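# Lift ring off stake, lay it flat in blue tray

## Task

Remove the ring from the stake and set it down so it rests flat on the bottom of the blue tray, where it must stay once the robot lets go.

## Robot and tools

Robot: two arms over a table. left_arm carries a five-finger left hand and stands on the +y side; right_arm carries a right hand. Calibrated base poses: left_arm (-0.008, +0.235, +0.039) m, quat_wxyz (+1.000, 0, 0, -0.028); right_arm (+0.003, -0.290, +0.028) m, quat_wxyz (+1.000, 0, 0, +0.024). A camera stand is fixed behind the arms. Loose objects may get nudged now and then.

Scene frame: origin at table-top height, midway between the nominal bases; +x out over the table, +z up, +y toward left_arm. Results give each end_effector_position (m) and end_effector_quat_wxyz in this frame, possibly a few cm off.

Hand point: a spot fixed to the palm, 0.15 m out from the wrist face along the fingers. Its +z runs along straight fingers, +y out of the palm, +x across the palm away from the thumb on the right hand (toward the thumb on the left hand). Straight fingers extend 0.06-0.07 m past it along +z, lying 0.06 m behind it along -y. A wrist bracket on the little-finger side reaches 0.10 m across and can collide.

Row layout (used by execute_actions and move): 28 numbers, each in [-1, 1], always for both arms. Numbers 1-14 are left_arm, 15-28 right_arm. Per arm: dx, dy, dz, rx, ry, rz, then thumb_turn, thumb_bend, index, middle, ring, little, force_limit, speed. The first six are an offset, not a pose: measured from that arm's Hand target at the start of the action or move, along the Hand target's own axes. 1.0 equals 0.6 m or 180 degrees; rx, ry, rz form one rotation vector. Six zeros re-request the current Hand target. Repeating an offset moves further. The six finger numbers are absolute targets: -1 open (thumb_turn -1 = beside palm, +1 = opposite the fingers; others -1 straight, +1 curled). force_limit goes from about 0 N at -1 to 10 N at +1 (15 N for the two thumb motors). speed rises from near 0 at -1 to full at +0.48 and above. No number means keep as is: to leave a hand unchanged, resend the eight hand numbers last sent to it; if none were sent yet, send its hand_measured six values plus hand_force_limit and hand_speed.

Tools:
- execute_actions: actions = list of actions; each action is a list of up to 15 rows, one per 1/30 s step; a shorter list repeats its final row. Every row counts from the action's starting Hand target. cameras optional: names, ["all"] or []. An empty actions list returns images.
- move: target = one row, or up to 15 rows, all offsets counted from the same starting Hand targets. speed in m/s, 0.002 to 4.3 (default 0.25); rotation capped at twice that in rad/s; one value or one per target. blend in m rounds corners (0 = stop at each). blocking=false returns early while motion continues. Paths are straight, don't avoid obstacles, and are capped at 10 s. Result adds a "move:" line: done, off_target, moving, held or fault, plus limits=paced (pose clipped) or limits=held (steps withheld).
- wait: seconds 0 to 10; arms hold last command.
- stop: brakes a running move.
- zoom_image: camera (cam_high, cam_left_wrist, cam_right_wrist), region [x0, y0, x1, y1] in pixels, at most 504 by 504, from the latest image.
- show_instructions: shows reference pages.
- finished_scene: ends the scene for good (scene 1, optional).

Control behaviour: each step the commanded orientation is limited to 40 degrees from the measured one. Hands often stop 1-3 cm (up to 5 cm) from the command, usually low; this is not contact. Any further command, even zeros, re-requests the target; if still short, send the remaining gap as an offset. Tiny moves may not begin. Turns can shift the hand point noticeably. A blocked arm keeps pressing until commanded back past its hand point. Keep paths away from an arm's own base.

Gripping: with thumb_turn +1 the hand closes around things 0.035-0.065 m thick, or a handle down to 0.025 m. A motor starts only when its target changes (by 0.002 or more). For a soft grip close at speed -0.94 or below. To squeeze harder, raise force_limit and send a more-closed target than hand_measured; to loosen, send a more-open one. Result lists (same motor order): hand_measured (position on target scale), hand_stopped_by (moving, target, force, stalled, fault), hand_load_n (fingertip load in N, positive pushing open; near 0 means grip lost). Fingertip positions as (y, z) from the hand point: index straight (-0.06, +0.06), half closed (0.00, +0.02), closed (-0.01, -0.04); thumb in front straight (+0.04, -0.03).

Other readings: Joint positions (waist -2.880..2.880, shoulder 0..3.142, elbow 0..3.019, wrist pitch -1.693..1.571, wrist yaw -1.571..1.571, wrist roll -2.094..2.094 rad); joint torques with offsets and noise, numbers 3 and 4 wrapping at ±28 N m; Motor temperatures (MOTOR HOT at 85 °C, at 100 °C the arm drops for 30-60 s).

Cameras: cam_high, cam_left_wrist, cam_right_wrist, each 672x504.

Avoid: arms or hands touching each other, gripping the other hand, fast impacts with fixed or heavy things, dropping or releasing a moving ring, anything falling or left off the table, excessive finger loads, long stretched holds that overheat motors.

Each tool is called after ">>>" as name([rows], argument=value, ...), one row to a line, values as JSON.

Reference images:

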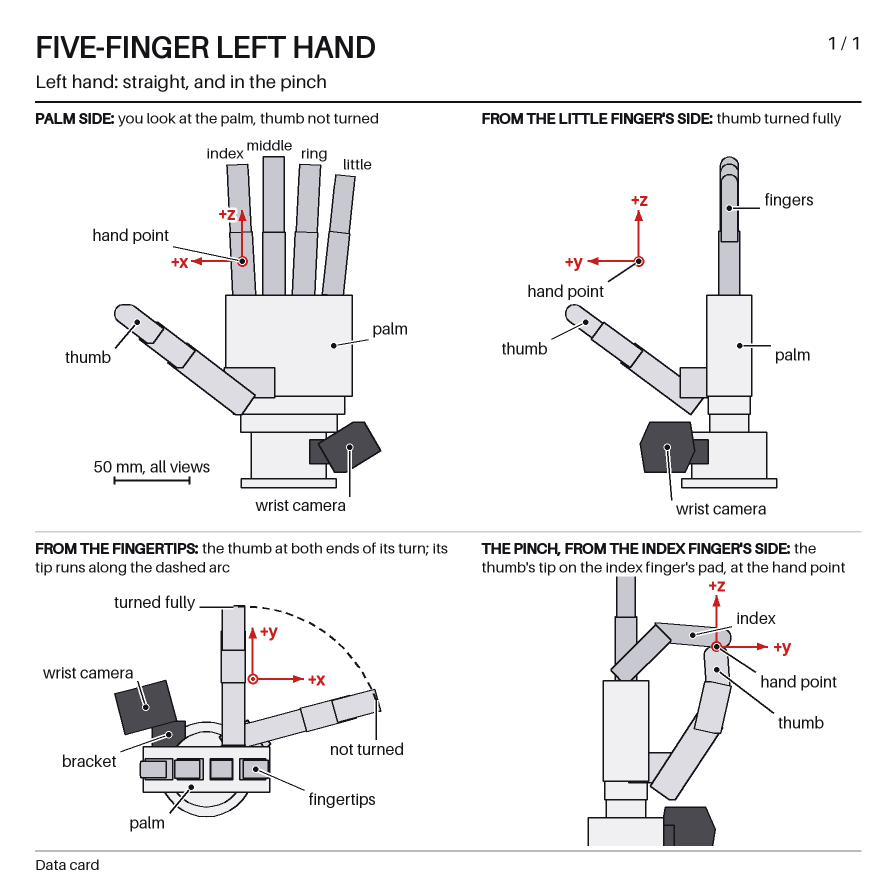

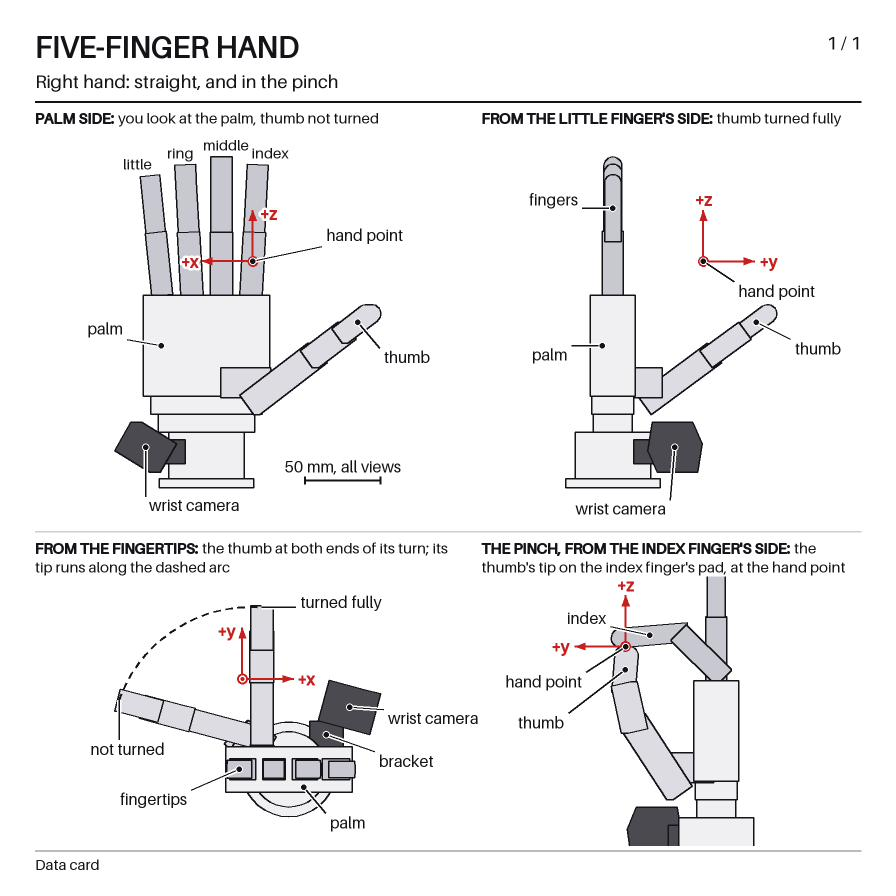

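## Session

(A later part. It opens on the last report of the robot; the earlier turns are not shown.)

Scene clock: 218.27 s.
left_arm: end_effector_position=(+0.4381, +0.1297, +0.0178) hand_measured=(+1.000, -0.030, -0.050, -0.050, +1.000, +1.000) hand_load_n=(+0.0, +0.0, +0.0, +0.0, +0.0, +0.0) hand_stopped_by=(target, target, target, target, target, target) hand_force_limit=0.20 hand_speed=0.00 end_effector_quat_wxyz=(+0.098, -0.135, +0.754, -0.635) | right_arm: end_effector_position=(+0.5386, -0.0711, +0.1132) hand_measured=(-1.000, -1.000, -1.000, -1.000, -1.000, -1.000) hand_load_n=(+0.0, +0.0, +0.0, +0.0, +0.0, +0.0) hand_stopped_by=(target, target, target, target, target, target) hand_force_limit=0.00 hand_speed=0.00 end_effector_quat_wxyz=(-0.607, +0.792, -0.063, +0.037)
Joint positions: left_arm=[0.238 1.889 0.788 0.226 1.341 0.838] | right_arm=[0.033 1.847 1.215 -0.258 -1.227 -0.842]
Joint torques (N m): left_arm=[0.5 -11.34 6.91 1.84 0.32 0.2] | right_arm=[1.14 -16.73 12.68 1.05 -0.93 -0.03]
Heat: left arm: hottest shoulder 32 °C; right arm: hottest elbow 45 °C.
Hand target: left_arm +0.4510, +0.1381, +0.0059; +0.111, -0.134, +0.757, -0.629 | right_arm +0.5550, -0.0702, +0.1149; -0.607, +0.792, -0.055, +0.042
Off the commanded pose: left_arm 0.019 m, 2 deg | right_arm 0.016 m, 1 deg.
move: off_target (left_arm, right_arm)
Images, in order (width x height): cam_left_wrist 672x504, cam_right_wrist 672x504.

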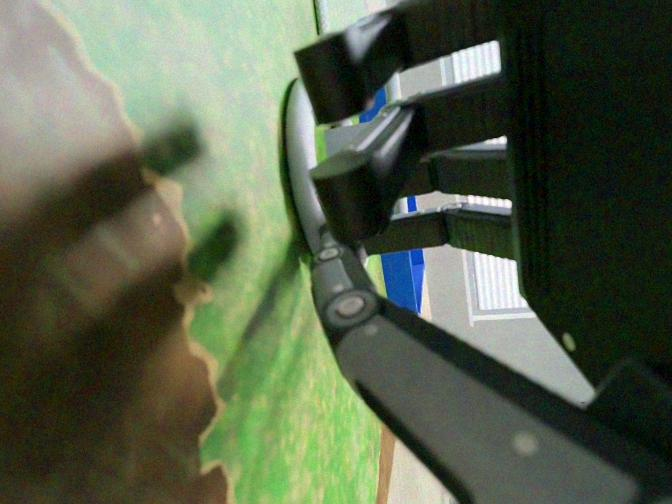

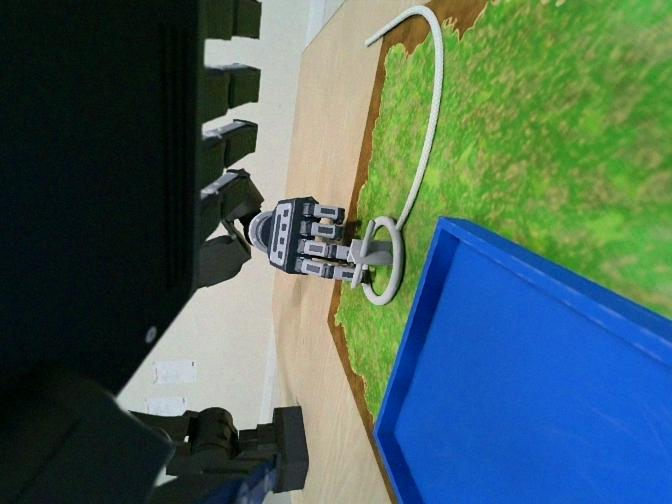

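>>> move(target=[0,0.0164,0.003,0,0,0,1,-0.03,-0.05,-0.05,1,1,0.2,0,0,0,0,0,0,0,-1,-1,-1,-1,-1,-1,0,0], speed=0.06, cameras=["cam_left_wrist","cam_right_wrist"])

>>> zoom_image(camera="cam_left_wrist", region=[210, 90, 400, 310])

>>> zoom_image(camera="cam_right_wrist", region=[330, 220, 410, 310])

Scene clock: 223.97 s.
left_arm: end_effector_position=(+0.4381, +0.1293, +0.0161) hand_measured=(+1.000, -0.030, -0.050, -0.050, +1.000, +1.000) hand_load_n=(+0.0, +0.0, +0.0, +0.0, +0.0, +0.0) hand_stopped_by=(target, target, target, target, target, target) hand_force_limit=0.20 hand_speed=0.00 end_effector_quat_wxyz=(+0.100, -0.127, +0.751, -0.640) | right_arm: end_effector_position=(+0.5386, -0.0711, +0.1132) hand_measured=(-1.000, -1.000, -1.000, -1.000, -1.000, -1.000) hand_load_n=(-0.5, +0.0, +0.0, +0.0, +0.0, +0.0) hand_stopped_by=(target, target, target, target, target, target) hand_force_limit=0.00 hand_speed=0.00 end_effector_quat_wxyz=(-0.607, +0.792, -0.063, +0.037)
Joint positions: left_arm=[0.239 1.902 0.788 0.249 1.358 0.84] | right_arm=[0.033 1.847 1.215 -0.258 -1.227 -0.842]
Joint torques (N m): left_arm=[0.5 -10.4 6.86 1.77 -0.39 0.25] | right_arm=[2.26 -16.97 12.63 0.87 -0.93 -0.02]
Heat: left arm: hottest shoulder 32 °C; right arm: hottest elbow 45 °C.
Hand target: left_arm +0.4510, +0.1381, -0.0041; +0.111, -0.134, +0.757, -0.629 | right_arm +0.5550, -0.0702, +0.1149; -0.607, +0.792, -0.055, +0.042
Off the commanded pose: left_arm 0.026 m, 2 deg | right_arm 0.016 m, 1 deg.
move: off_target (left_arm, right_arm)
Images, in order (width x height): cam_left_wrist 672x504, cam_right_wrist 672x504.

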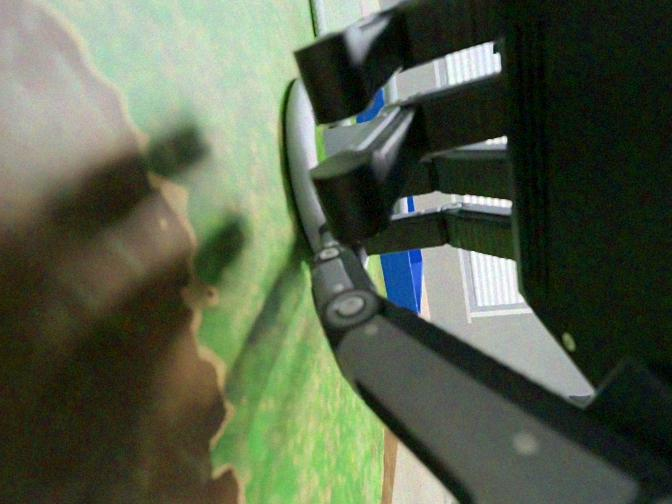

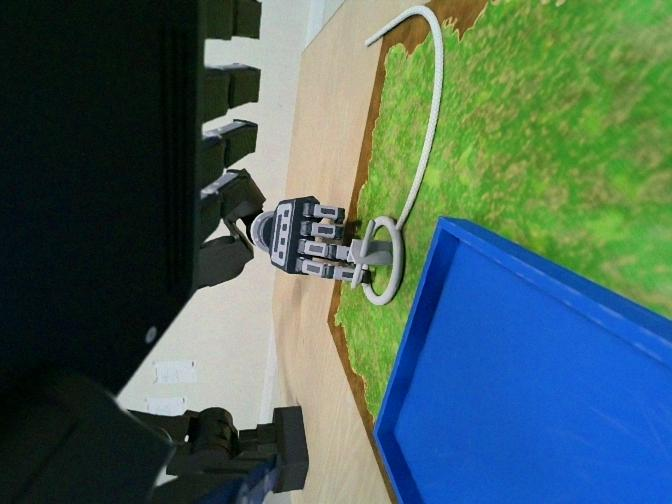

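Scaled by 2.291 from the camera's 672x504 image, which has a finer 960x720 frame.

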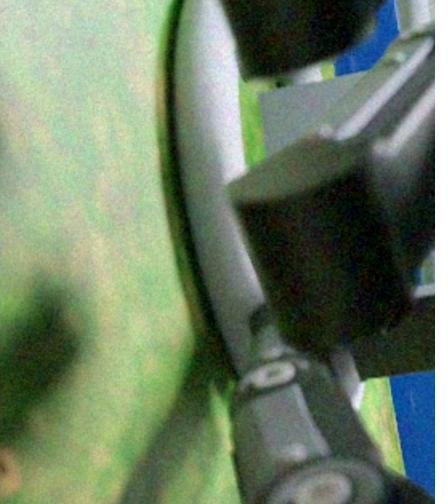

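Scaled by 5.600 from the camera's 672x504 image, which has a finer 960x720 frame.

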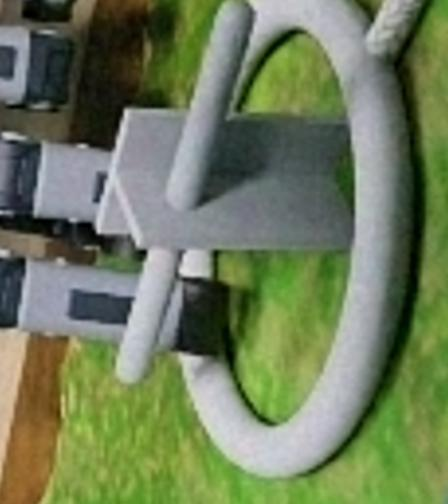

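>>> wait(seconds=0.1, cameras=["cam_high"])

>>> zoom_image(camera="cam_high", region=[295, 205, 365, 257])

Scene clock: 227.93 s.
left_arm: end_effector_position=(+0.4381, +0.1293, +0.0162) hand_measured=(+1.000, -0.030, -0.050, -0.050, +1.000, +1.000) hand_load_n=(+0.0, +0.0, +0.0, +0.0, +0.0, +0.0) hand_stopped_by=(target, target, target, target, target, target) hand_force_limit=0.20 hand_speed=0.00 end_effector_quat_wxyz=(+0.100, -0.127, +0.751, -0.640) | right_arm: end_effector_position=(+0.5386, -0.0711, +0.1132) hand_measured=(-1.000, -1.000, -1.000, -1.000, -1.000, -1.000) hand_load_n=(+0.0, +0.0, -0.5, +0.0, +0.0, +0.0) hand_stopped_by=(target, target, target, target, target, target) hand_force_limit=0.00 hand_speed=0.00 end_effector_quat_wxyz=(-0.607, +0.792, -0.063, +0.037)
Joint positions: left_arm=[0.239 1.902 0.788 0.249 1.358 0.84] | right_arm=[0.033 1.847 1.215 -0.258 -1.227 -0.842]
Joint torques (N m): left_arm=[0.56 -10.17 6.82 1.85 -0.39 0.22] | right_arm=[1.79 -16.62 12.41 1.09 -0.91 -0.01]
Heat: left arm: hottest shoulder 32 °C; right arm: hottest elbow 45 °C.
Hand target: left_arm +0.4510, +0.1381, -0.0040; +0.111, -0.134, +0.757, -0.629 | right_arm +0.5550, -0.0702, +0.1149; -0.607, +0.792, -0.055, +0.042
Off the commanded pose: left_arm 0.026 m, 2 deg | right_arm 0.016 m, 1 deg.
wait: 0.10 s; at rest from the start
Images, in order (width x height): cam_high 672x504.

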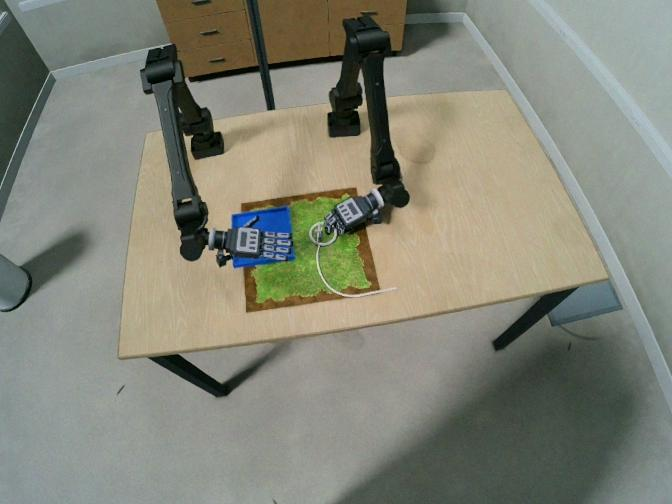

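Scaled by 7.200 from the camera's 672x504 image, which has a finer 960x720 frame.

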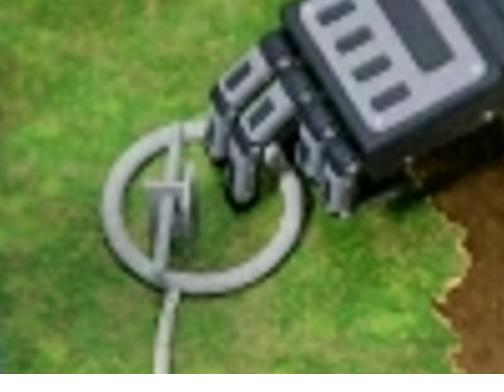

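>>> zoom_image(camera="cam_high", region=[318, 215, 350, 240])

>>> zoom_image(camera="cam_left_wrist", region=[280, 180, 380, 280])

Scaled by 15.750 from the camera's 672x504 image, which has a finer 960x720 frame.

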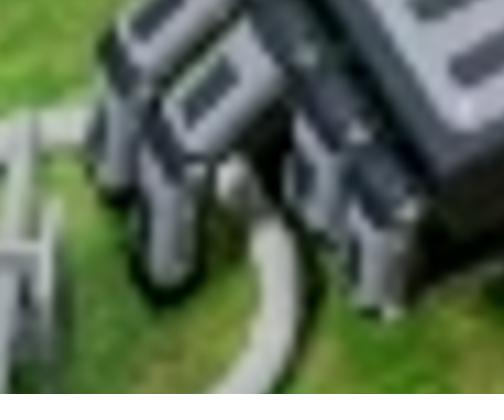

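This scene's latest camera images include none from cam_left_wrist. They are from: cam_high. cam_left_wrist's image comes with the result of a call that names it in "cameras".

>>> move([
  [-0.0005,-0.033,-0.0222,0,0,0,1,-0.03,-0.05,-0.05,1,1,0.2,0,0,0,0,0,0,0,-1,-1,-1,-1,-1,-1,0,0],
  [-0.0005,0.0063,-0.0148,0,0,0,1,-0.03,-0.05,-0.05,1,1,0.2,0,0,0,0,0,0,0,-1,-1,-1,-1,-1,-1,0,0],
], speed=0.06, cameras=["all"])

>>> zoom_image(camera="cam_high", region=[310, 215, 350, 245])

>>> zoom_image(camera="cam_left_wrist", region=[210, 90, 400, 310])

>>> zoom_image(camera="cam_right_wrist", region=[330, 220, 410, 310])

Scene clock: 233.90 s.
left_arm: end_effector_position=(+0.4379, +0.1377, +0.0160) hand_measured=(+1.000, -0.030, -0.050, -0.050, +1.000, +1.000) hand_load_n=(+0.0, +0.0, +0.5, -0.5, +0.0, +0.0) hand_stopped_by=(target, target, target, target, target, target) hand_force_limit=0.20 hand_speed=0.00 end_effector_quat_wxyz=(+0.101, -0.125, +0.751, -0.641) | right_arm: end_effector_position=(+0.5386, -0.0711, +0.1132) hand_measured=(-1.000, -1.000, -1.000, -1.000, -1.000, -1.000) hand_load_n=(-0.5, +0.0, -0.5, +0.0, +0.0, +0.0) hand_stopped_by=(target, target, target, target, target, target) hand_force_limit=0.00 hand_speed=0.00 end_effector_quat_wxyz=(-0.607, +0.792, -0.063, +0.037)
Joint positions: left_arm=[0.259 1.902 0.803 0.169 1.372 0.911] | right_arm=[0.033 1.847 1.215 -0.258 -1.227 -0.842]
Joint torques (N m): left_arm=[0.73 -10.29 6.46 1.8 -0.4 0.27] | right_arm=[1.03 -16.38 12.66 0.87 -0.94 -0.04]
Heat: left arm: hottest shoulder 32 °C; right arm: hottest elbow 45 °C.
Hand target: left_arm +0.4480, +0.1470, -0.0061; +0.111, -0.134, +0.757, -0.629 | right_arm +0.5550, -0.0702, +0.1149; -0.607, +0.792, -0.055, +0.042
Off the commanded pose: left_arm 0.026 m, 2 deg | right_arm 0.016 m, 1 deg.
move: off_target (left_arm, right_arm)

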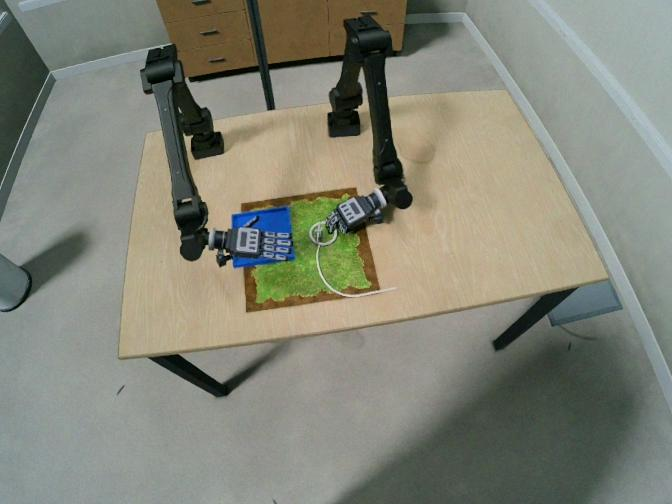

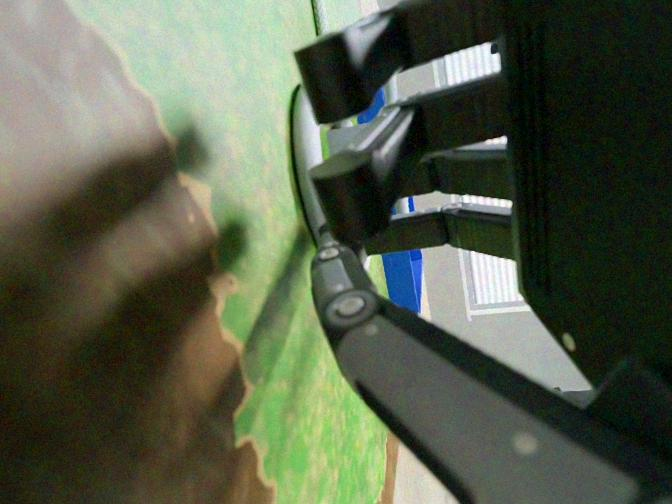

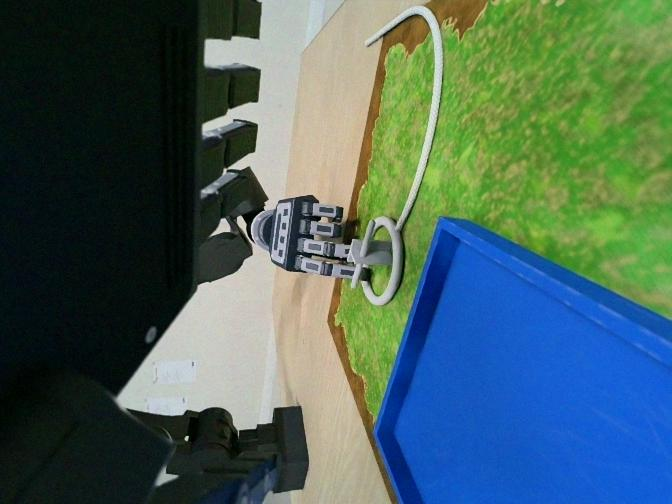

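Scaled by 12.600 from the camera's 672x504 image, which has a finer 960x720 frame.

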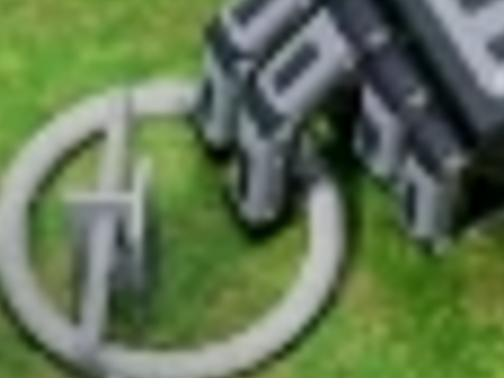

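Scaled by 2.291 from the camera's 672x504 image, which has a finer 960x720 frame.

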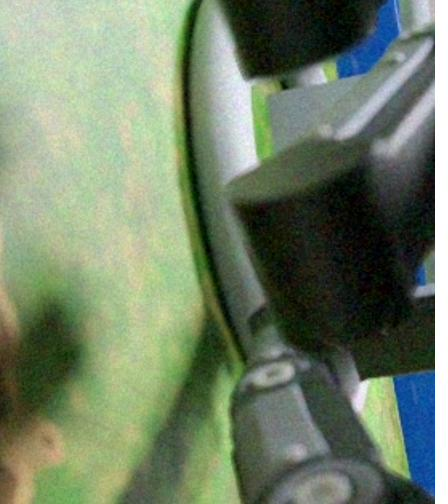

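Scaled by 5.600 from the camera's 672x504 image, which has a finer 960x720 frame.

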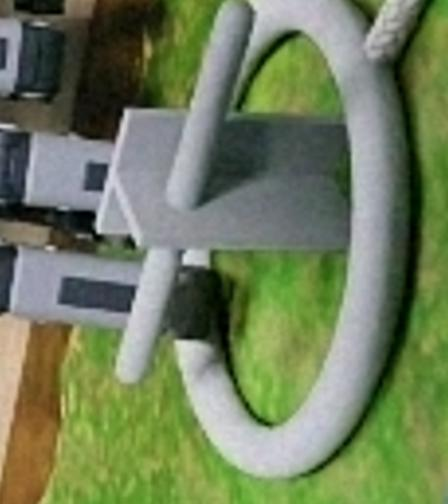

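>>> move(target=[0,0,0,0,0,0,1,-0.03,0.45,0.45,1,1,0.0,-0.92,0,0,0,0,0,0,-1,-1,-1,-1,-1,-1,0,0], speed=0.06, cameras=["all"])

>>> zoom_image(camera="cam_high", region=[310, 215, 350, 245])

>>> zoom_image(camera="cam_left_wrist", region=[210, 90, 400, 310])

>>> zoom_image(camera="cam_right_wrist", region=[330, 220, 410, 310])

Scene clock: 236.77 s.
left_arm: end_effector_position=(+0.4438, +0.1385, +0.0182) hand_measured=(+1.000, -0.030, +0.164, +0.142, +1.000, +1.000) hand_load_n=(+0.0, +0.0, +5.0, +2.0, +0.0, +0.0) hand_stopped_by=(target, target, force, force, target, target) hand_force_limit=0.00 hand_speed=-0.92 end_effector_quat_wxyz=(+0.108, -0.118, +0.751, -0.641) | right_arm: end_effector_position=(+0.5386, -0.0711, +0.1132) hand_measured=(-1.000, -1.000, -1.000, -1.000, -1.000, -1.000) hand_load_n=(+0.0, +0.0, +0.0, +0.0, +0.0, +0.0) hand_stopped_by=(target, target, target, target, target, target) hand_force_limit=0.00 hand_speed=0.00 end_effector_quat_wxyz=(-0.607, +0.792, -0.063, +0.037)
Joint positions: left_arm=[0.258 1.903 0.813 0.178 1.374 0.914] | right_arm=[0.033 1.847 1.215 -0.258 -1.227 -0.842]
Joint torques (N m): left_arm=[0.79 -10.4 5.71 1.4 -0.48 0.22] | right_arm=[1.55 -16.44 12.64 0.87 -0.9 -0.01]
Heat: left arm: hottest shoulder 32 °C; right arm: hottest elbow 45 °C.
Hand target: left_arm +0.4482, +0.1471, -0.0060; +0.111, -0.133, +0.757, -0.629 | right_arm +0.5550, -0.0702, +0.1149; -0.607, +0.792, -0.055, +0.042
Off the commanded pose: left_arm 0.026 m, 2 deg | right_arm 0.016 m, 1 deg.
move: off_target (left_arm, right_arm)

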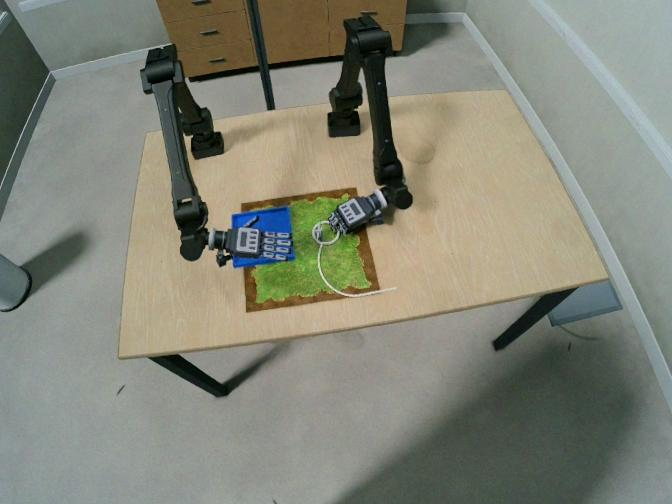

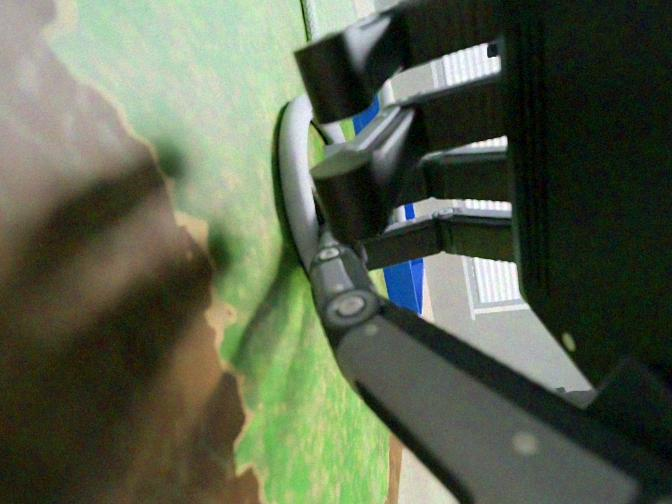

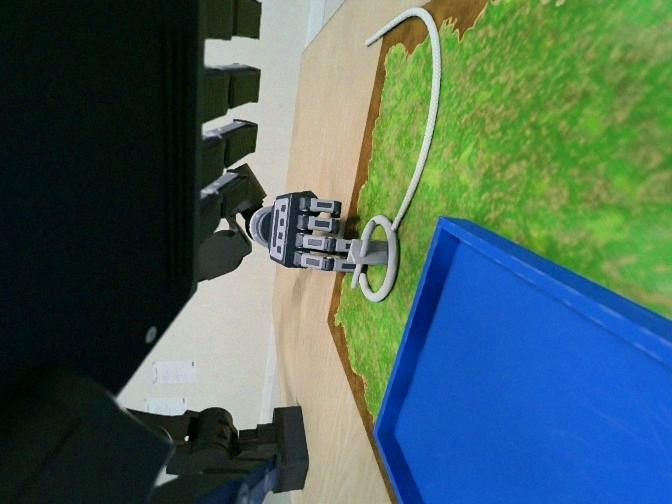

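Scaled by 12.600 from the camera's 672x504 image, which has a finer 960x720 frame.

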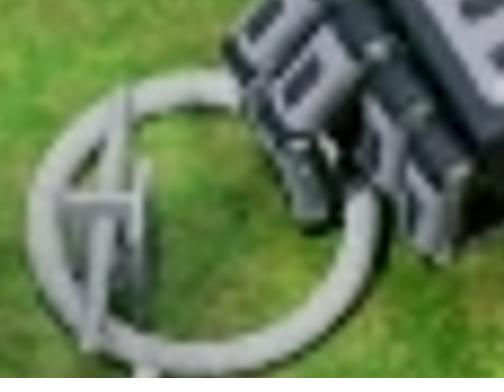

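Scaled by 2.291 from the camera's 672x504 image, which has a finer 960x720 frame.

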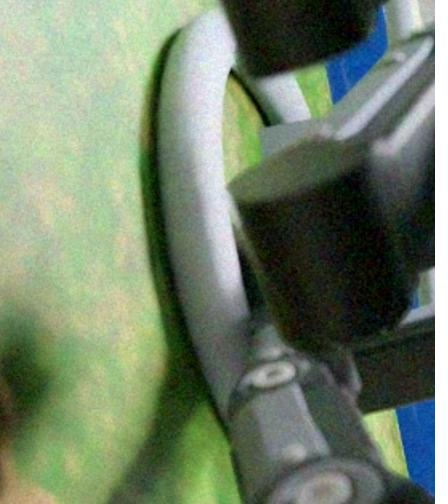

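Scaled by 5.600 from the camera's 672x504 image, which has a finer 960x720 frame.

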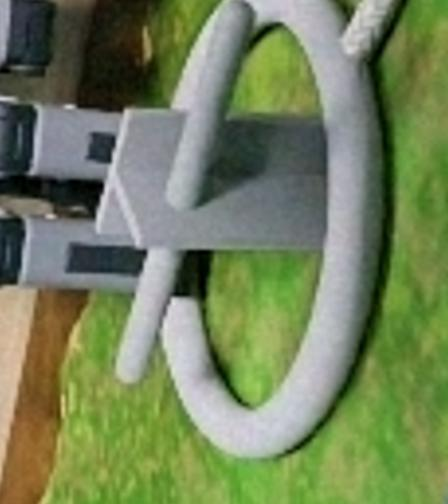

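>>> move([
  [0,0,0,0,0,0,1,-0.03,0.5,0.5,1,1,0.5,-0.92,0,0,0,0,0,0,-1,-1,-1,-1,-1,-1,0,0],
  [0,-0.06,-0.012,0,0,0,1,-0.03,0.5,0.5,1,1,0.5,-0.92,0,0,0,0,0,0,-1,-1,-1,-1,-1,-1,0,0],
], speed=0.05, cameras=["all"])

>>> zoom_image(camera="cam_high", region=[310, 215, 350, 245])

>>> zoom_image(camera="cam_right_wrist", region=[330, 200, 420, 310])

Scene clock: 239.43 s.
left_arm: end_effector_position=(+0.4424, +0.1398, +0.0300) hand_measured=(+1.000, -0.030, +0.230, +0.228, +1.000, +1.000) hand_load_n=(+0.0, +0.5, +2.0, +4.0, +0.0, +0.0) hand_stopped_by=(target, target, force, force, target, target) hand_force_limit=0.50 hand_speed=-0.92 end_effector_quat_wxyz=(+0.101, -0.132, +0.756, -0.634) | right_arm: end_effector_position=(+0.5386, -0.0711, +0.1132) hand_measured=(-1.000, -1.000, -1.000, -1.000, -1.000, -1.000) hand_load_n=(-0.5, +0.0, +0.0, +0.0, +0.0, +0.0) hand_stopped_by=(target, target, target, target, target, target) hand_force_limit=0.00 hand_speed=0.00 end_effector_quat_wxyz=(-0.607, +0.792, -0.063, +0.037)
Joint positions: left_arm=[0.258 1.86 0.817 0.096 1.352 0.92] | right_arm=[0.033 1.847 1.215 -0.258 -1.227 -0.842]
Joint torques (N m): left_arm=[0.79 -14.51 5.9 0.9 0.55 0.15] | right_arm=[1.2 -16.67 12.64 1.16 -0.95 -0.04]
Heat: left arm: hottest shoulder 32 °C; right arm: hottest elbow 45 °C.
Hand target: left_arm +0.4479, +0.1475, +0.0307; +0.111, -0.133, +0.757, -0.629 | right_arm +0.5550, -0.0702, +0.1149; -0.607, +0.792, -0.055, +0.042
Off the commanded pose: left_arm 0.010 m, 1 deg | right_arm 0.016 m, 1 deg.
move: off_target (right_arm)

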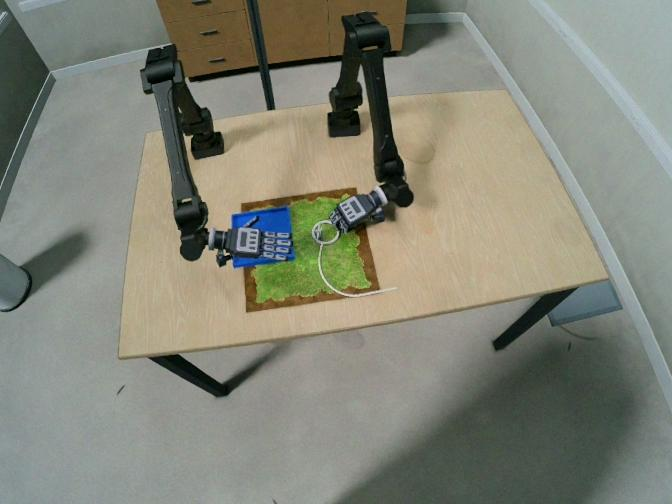

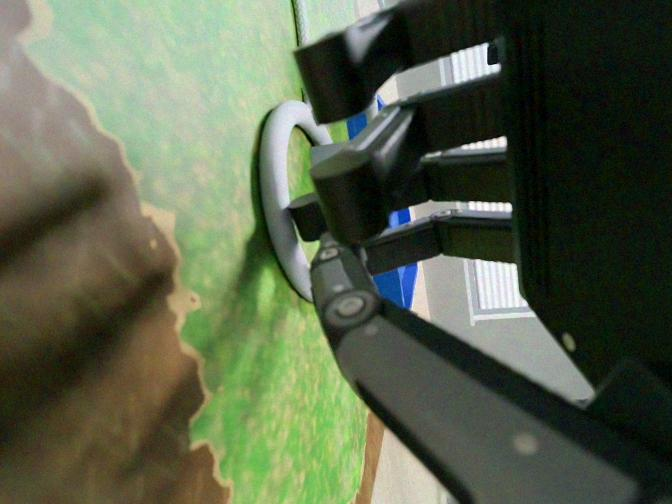

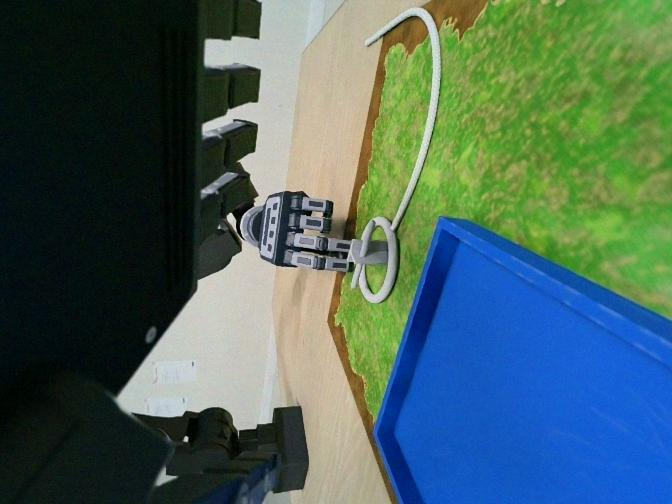

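Scaled by 12.600 from the camera's 672x504 image, which has a finer 960x720 frame.

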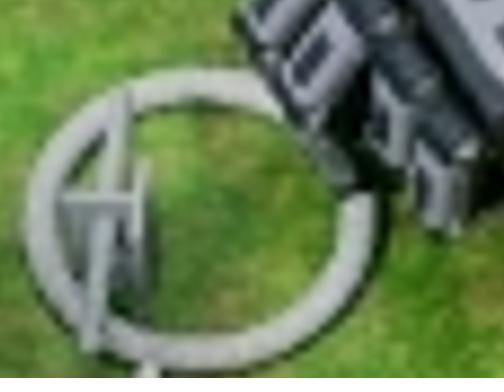

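Scaled by 4.582 from the camera's 672x504 image, which has a finer 960x720 frame.

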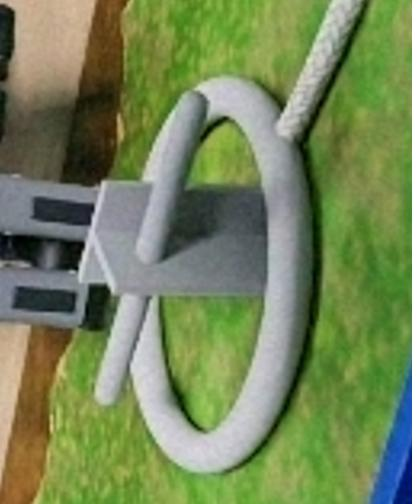

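>>> move([
  [0,0,0,0,0,0,1,-0.1,-0.05,-0.05,1,1,0.2,0,0,0,0,0,0,0,-1,-1,-1,-1,-1,-1,0,0],
  [0,-0.012,-0.0025,-0.05,0,0,1,-0.1,-0.05,-0.05,1,1,0.2,0,0,0,0,0,0,0,-1,-1,-1,-1,-1,-1,0,0],
], speed=0.06, cameras=["cam_high"])

>>> zoom_image(camera="cam_high", region=[310, 215, 350, 245])

Scene clock: 244.90 s.
left_arm: end_effector_position=(+0.4332, +0.1492, +0.0286) hand_measured=(+1.000, -0.100, -0.050, -0.050, +1.000, +1.000) hand_load_n=(+0.0, +0.5, +0.0, +0.0, +0.0, +0.0) hand_stopped_by=(target, target, target, target, target, target) hand_force_limit=0.20 hand_speed=0.00 end_effector_quat_wxyz=(+0.087, -0.160, +0.802, -0.570) | right_arm: end_effector_position=(+0.5386, -0.0711, +0.1132) hand_measured=(-1.000, -1.000, -1.000, -1.000, -1.000, -1.000) hand_load_n=(-0.5, +0.0, +0.0, +0.0, +0.0, +0.0) hand_stopped_by=(target, target, target, target, target, target) hand_force_limit=0.00 hand_speed=0.00 end_effector_quat_wxyz=(-0.607, +0.792, -0.063, +0.037)
Joint positions: left_arm=[0.245 1.785 0.846 -0.209 1.194 1.076] | right_arm=[0.033 1.847 1.215 -0.258 -1.227 -0.842]
Joint torques (N m): left_arm=[-0.97 -14.68 8.24 0.65 0.8 0.13] | right_arm=[1.44 -16.79 12.62 0.9 -0.95 -0.01]
Heat: left arm: hottest shoulder 33 °C; right arm: hottest elbow 45 °C.
Hand target: left_arm +0.4479, +0.1476, +0.0380; +0.100, -0.142, +0.805, -0.568 | right_arm +0.5550, -0.0702, +0.1149; -0.607, +0.792, -0.055, +0.042
Off the commanded pose: left_arm 0.018 m, 3 deg | right_arm 0.016 m, 1 deg.
move: off_target (left_arm, right_arm)
Images, in order (width x height): cam_high 672x504.

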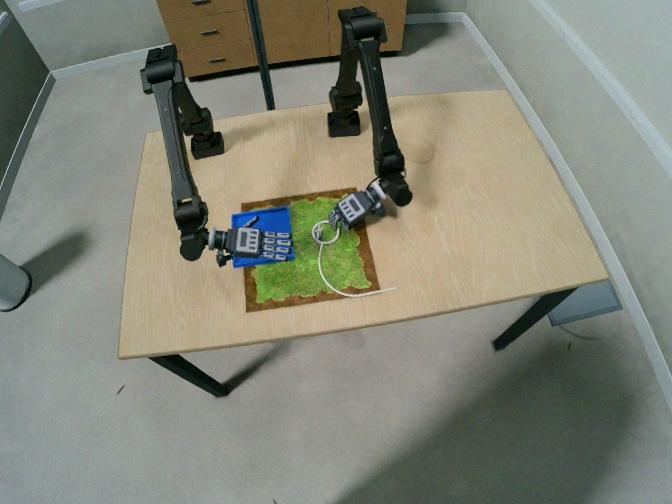

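Scaled by 12.600 from the camera's 672x504 image, which has a finer 960x720 frame.

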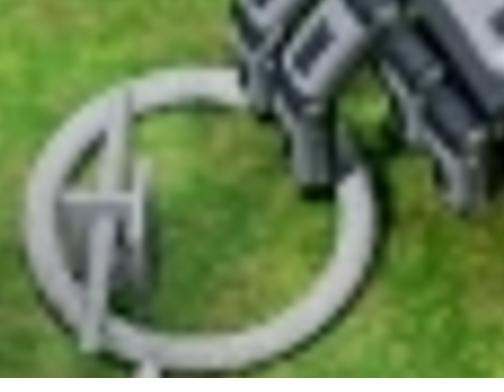

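>>> move(target=[-0.0105,-0.0067,0.0187,0,0,0,1,-0.1,-0.05,-0.05,1,1,0.2,0,0,0,0,0,0,0,-1,-1,-1,-1,-1,-1,0,0], speed=0.06, cameras=["all"])

>>> zoom_image(camera="cam_high", region=[310, 215, 350, 245])

>>> zoom_image(camera="cam_left_wrist", region=[210, 90, 400, 310])

>>> zoom_image(camera="cam_right_wrist", region=[330, 200, 420, 310])

Scene clock: 247.00 s.
left_arm: end_effector_position=(+0.4430, +0.1411, +0.0325) hand_measured=(+1.000, -0.100, -0.050, -0.050, +1.000, +1.000) hand_load_n=(+0.0, +0.0, +0.0, +0.0, +0.0, +0.0) hand_stopped_by=(target, target, target, target, target, target) hand_force_limit=0.20 hand_speed=0.00 end_effector_quat_wxyz=(+0.092, -0.150, +0.804, -0.568) | right_arm: end_effector_position=(+0.5386, -0.0711, +0.1132) hand_measured=(-1.000, -1.000, -1.000, -1.000, -1.000, -1.000) hand_load_n=(-0.5, +0.0, +0.0, -0.5, +0.0, +0.0) hand_stopped_by=(target, target, target, target, target, target) hand_force_limit=0.00 hand_speed=0.00 end_effector_quat_wxyz=(-0.607, +0.792, -0.063, +0.037)
Joint positions: left_arm=[0.22 1.785 0.862 -0.181 1.183 1.048] | right_arm=[0.033 1.847 1.215 -0.258 -1.227 -0.842]
Joint torques (N m): left_arm=[-0.91 -13.98 8.4 1.63 0.81 -0.11] | right_arm=[1.44 -16.5 12.59 0.94 -0.94 0]
Heat: left arm: hottest shoulder 33 °C; right arm: hottest elbow 45 °C.
Hand target: left_arm +0.4579, +0.1387, +0.0380; +0.100, -0.142, +0.805, -0.568 | right_arm +0.5550, -0.0702, +0.1149; -0.607, +0.792, -0.055, +0.042
Off the commanded pose: left_arm 0.016 m, 1 deg | right_arm 0.016 m, 1 deg.
move: off_target (left_arm, right_arm)

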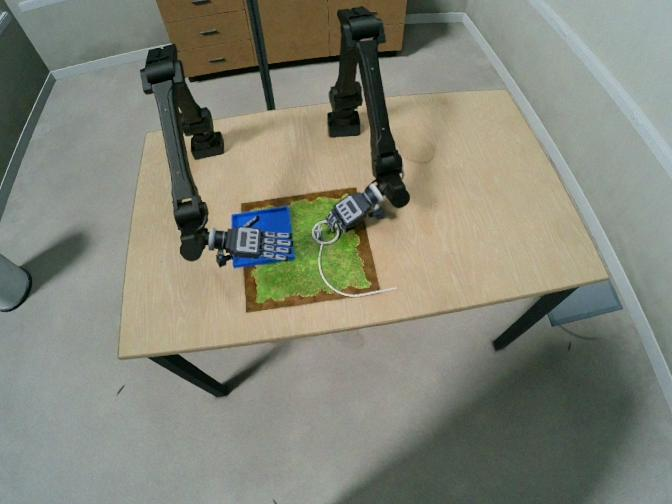

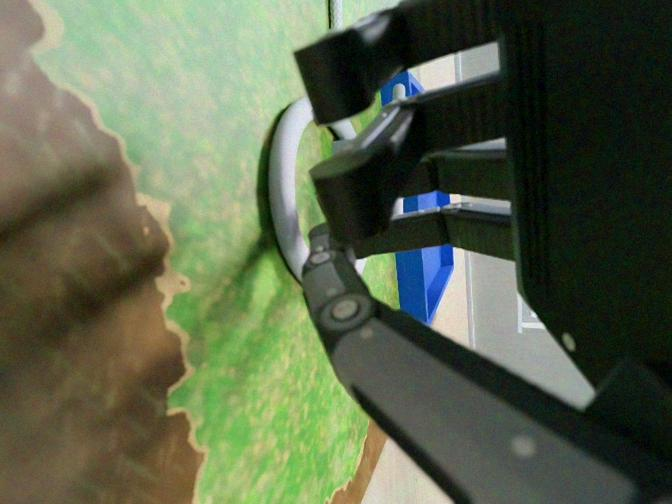

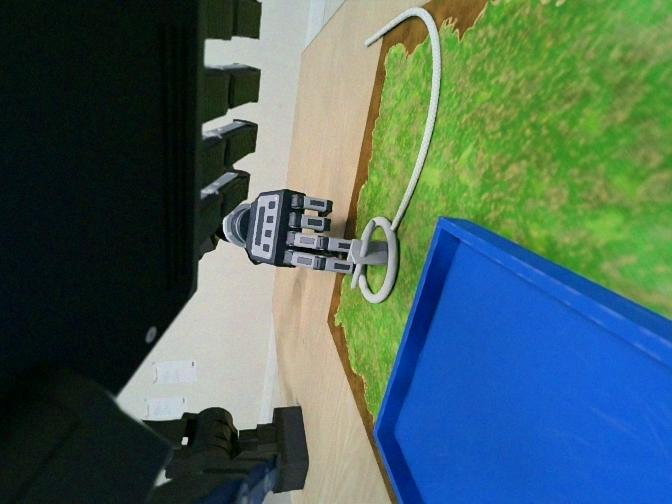

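Scaled by 12.600 from the camera's 672x504 image, which has a finer 960x720 frame.

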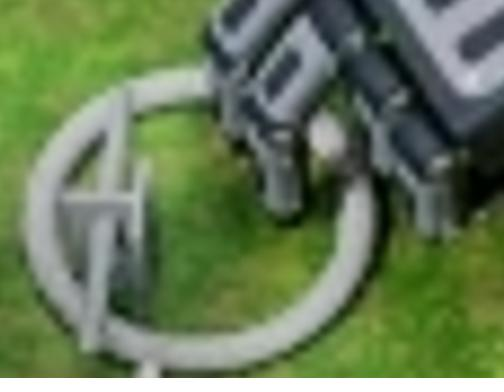

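Scaled by 2.291 from the camera's 672x504 image, which has a finer 960x720 frame.

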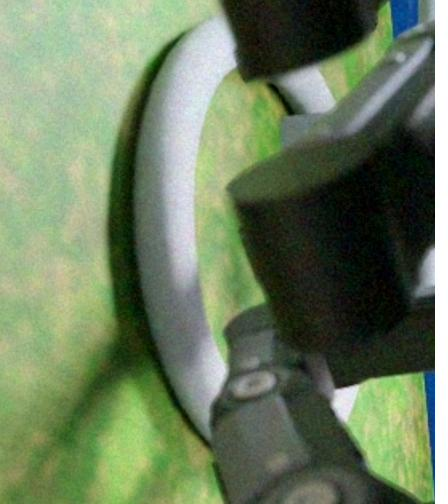

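Scaled by 4.582 from the camera's 672x504 image, which has a finer 960x720 frame.

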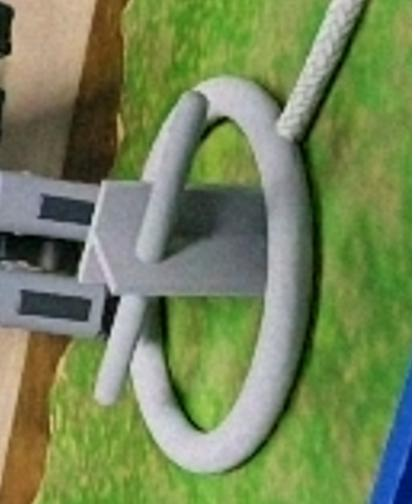

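>>> move(target=[0,0.0409,0.0146,0,0,0,1,-0.1,-0.05,-0.05,1,1,0.2,0,0,0,0,0,0,0,-1,-1,-1,-1,-1,-1,0,0], speed=0.06, cameras=["all"])

>>> zoom_image(camera="cam_high", region=[310, 215, 350, 245])

>>> zoom_image(camera="cam_left_wrist", region=[210, 90, 400, 310])

>>> zoom_image(camera="cam_right_wrist", region=[330, 200, 420, 310])

Scene clock: 248.63 s.
left_arm: end_effector_position=(+0.4502, +0.1413, +0.0221) hand_measured=(+1.000, -0.100, -0.050, -0.050, +1.000, +1.000) hand_load_n=(+0.0, +0.0, +0.0, -0.5, +0.0, +0.0) hand_stopped_by=(target, target, target, target, target, target) hand_force_limit=0.20 hand_speed=0.00 end_effector_quat_wxyz=(+0.103, -0.141, +0.802, -0.571) | right_arm: end_effector_position=(+0.5386, -0.0711, +0.1132) hand_measured=(-1.000, -1.000, -1.000, -1.000, -1.000, -1.000) hand_load_n=(+0.0, +0.0, +0.0, +0.0, +0.0, +0.0) hand_stopped_by=(target, target, target, target, target, target) hand_force_limit=0.00 hand_speed=0.00 end_effector_quat_wxyz=(-0.607, +0.792, -0.063, +0.037)
Joint positions: left_arm=[0.22 1.819 0.862 -0.112 1.19 1.042] | right_arm=[0.033 1.847 1.215 -0.258 -1.227 -0.842]
Joint torques (N m): left_arm=[-0.91 -11.69 7.45 1.69 0.46 -0.05] | right_arm=[1.2 -16.91 12.77 0.94 -0.89 -0.02]
Heat: left arm: hottest shoulder 33 °C; right arm: hottest elbow 45 °C.
Hand target: left_arm +0.4579, +0.1387, +0.0119; +0.100, -0.142, +0.804, -0.568 | right_arm +0.5550, -0.0702, +0.1149; -0.607, +0.792, -0.055, +0.042
Off the commanded pose: left_arm 0.013 m, 1 deg | right_arm 0.016 m, 1 deg.
move: off_target (left_arm, right_arm)

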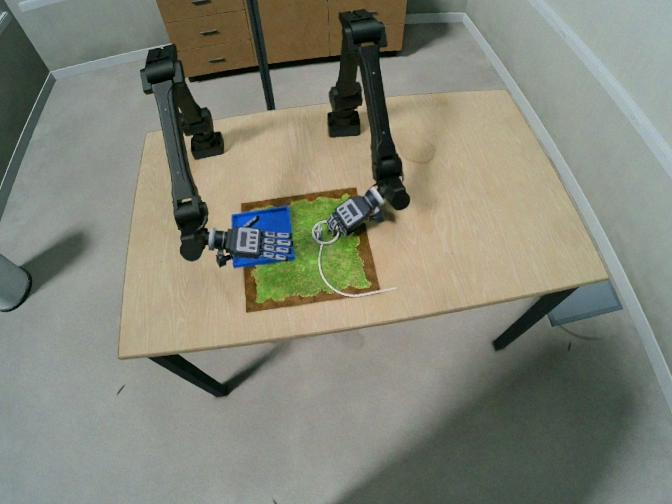

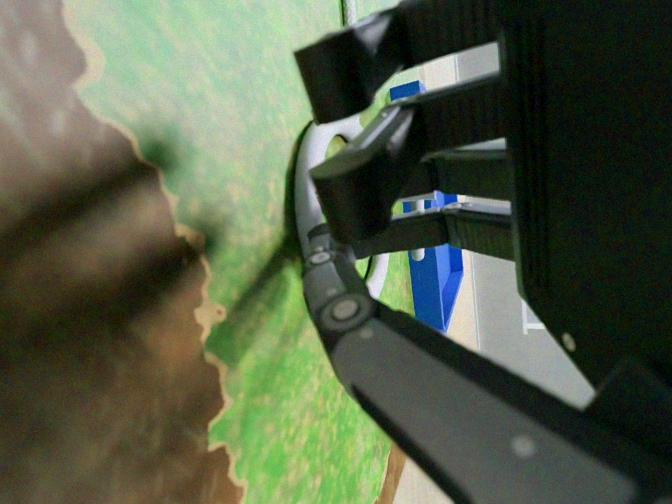

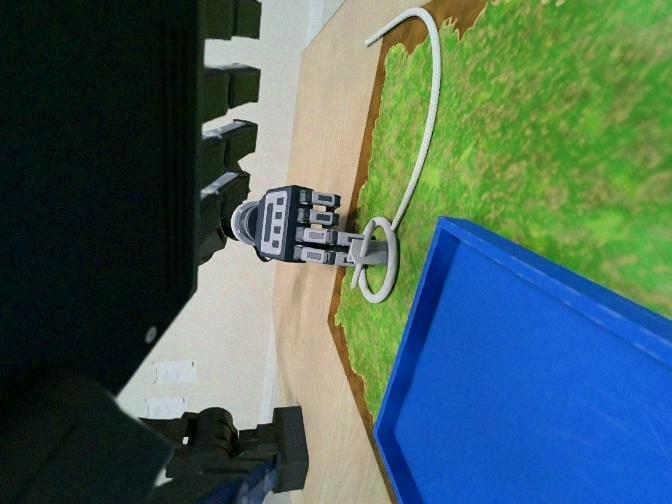

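Scaled by 12.600 from the camera's 672x504 image, which has a finer 960x720 frame.

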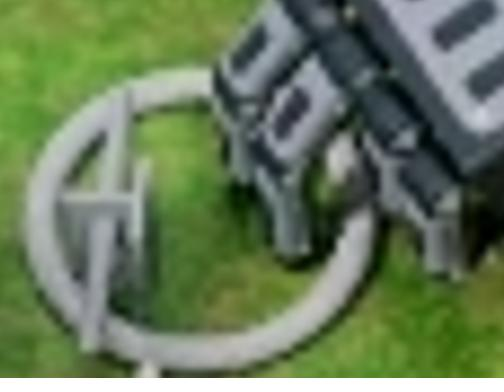

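Scaled by 2.291 from the camera's 672x504 image, which has a finer 960x720 frame.

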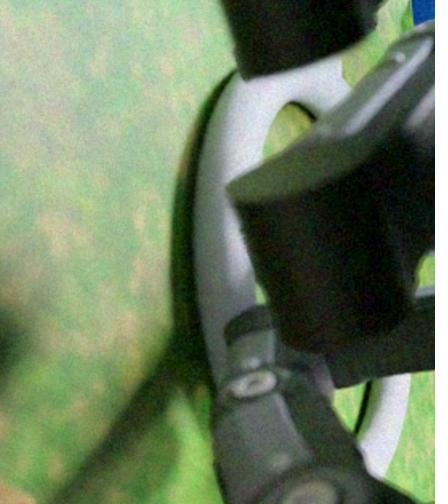

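Scaled by 4.582 from the camera's 672x504 image, which has a finer 960x720 frame.

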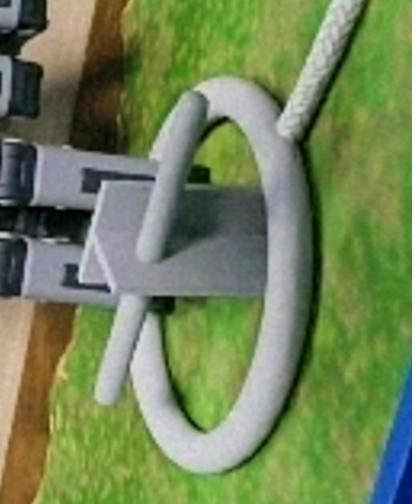

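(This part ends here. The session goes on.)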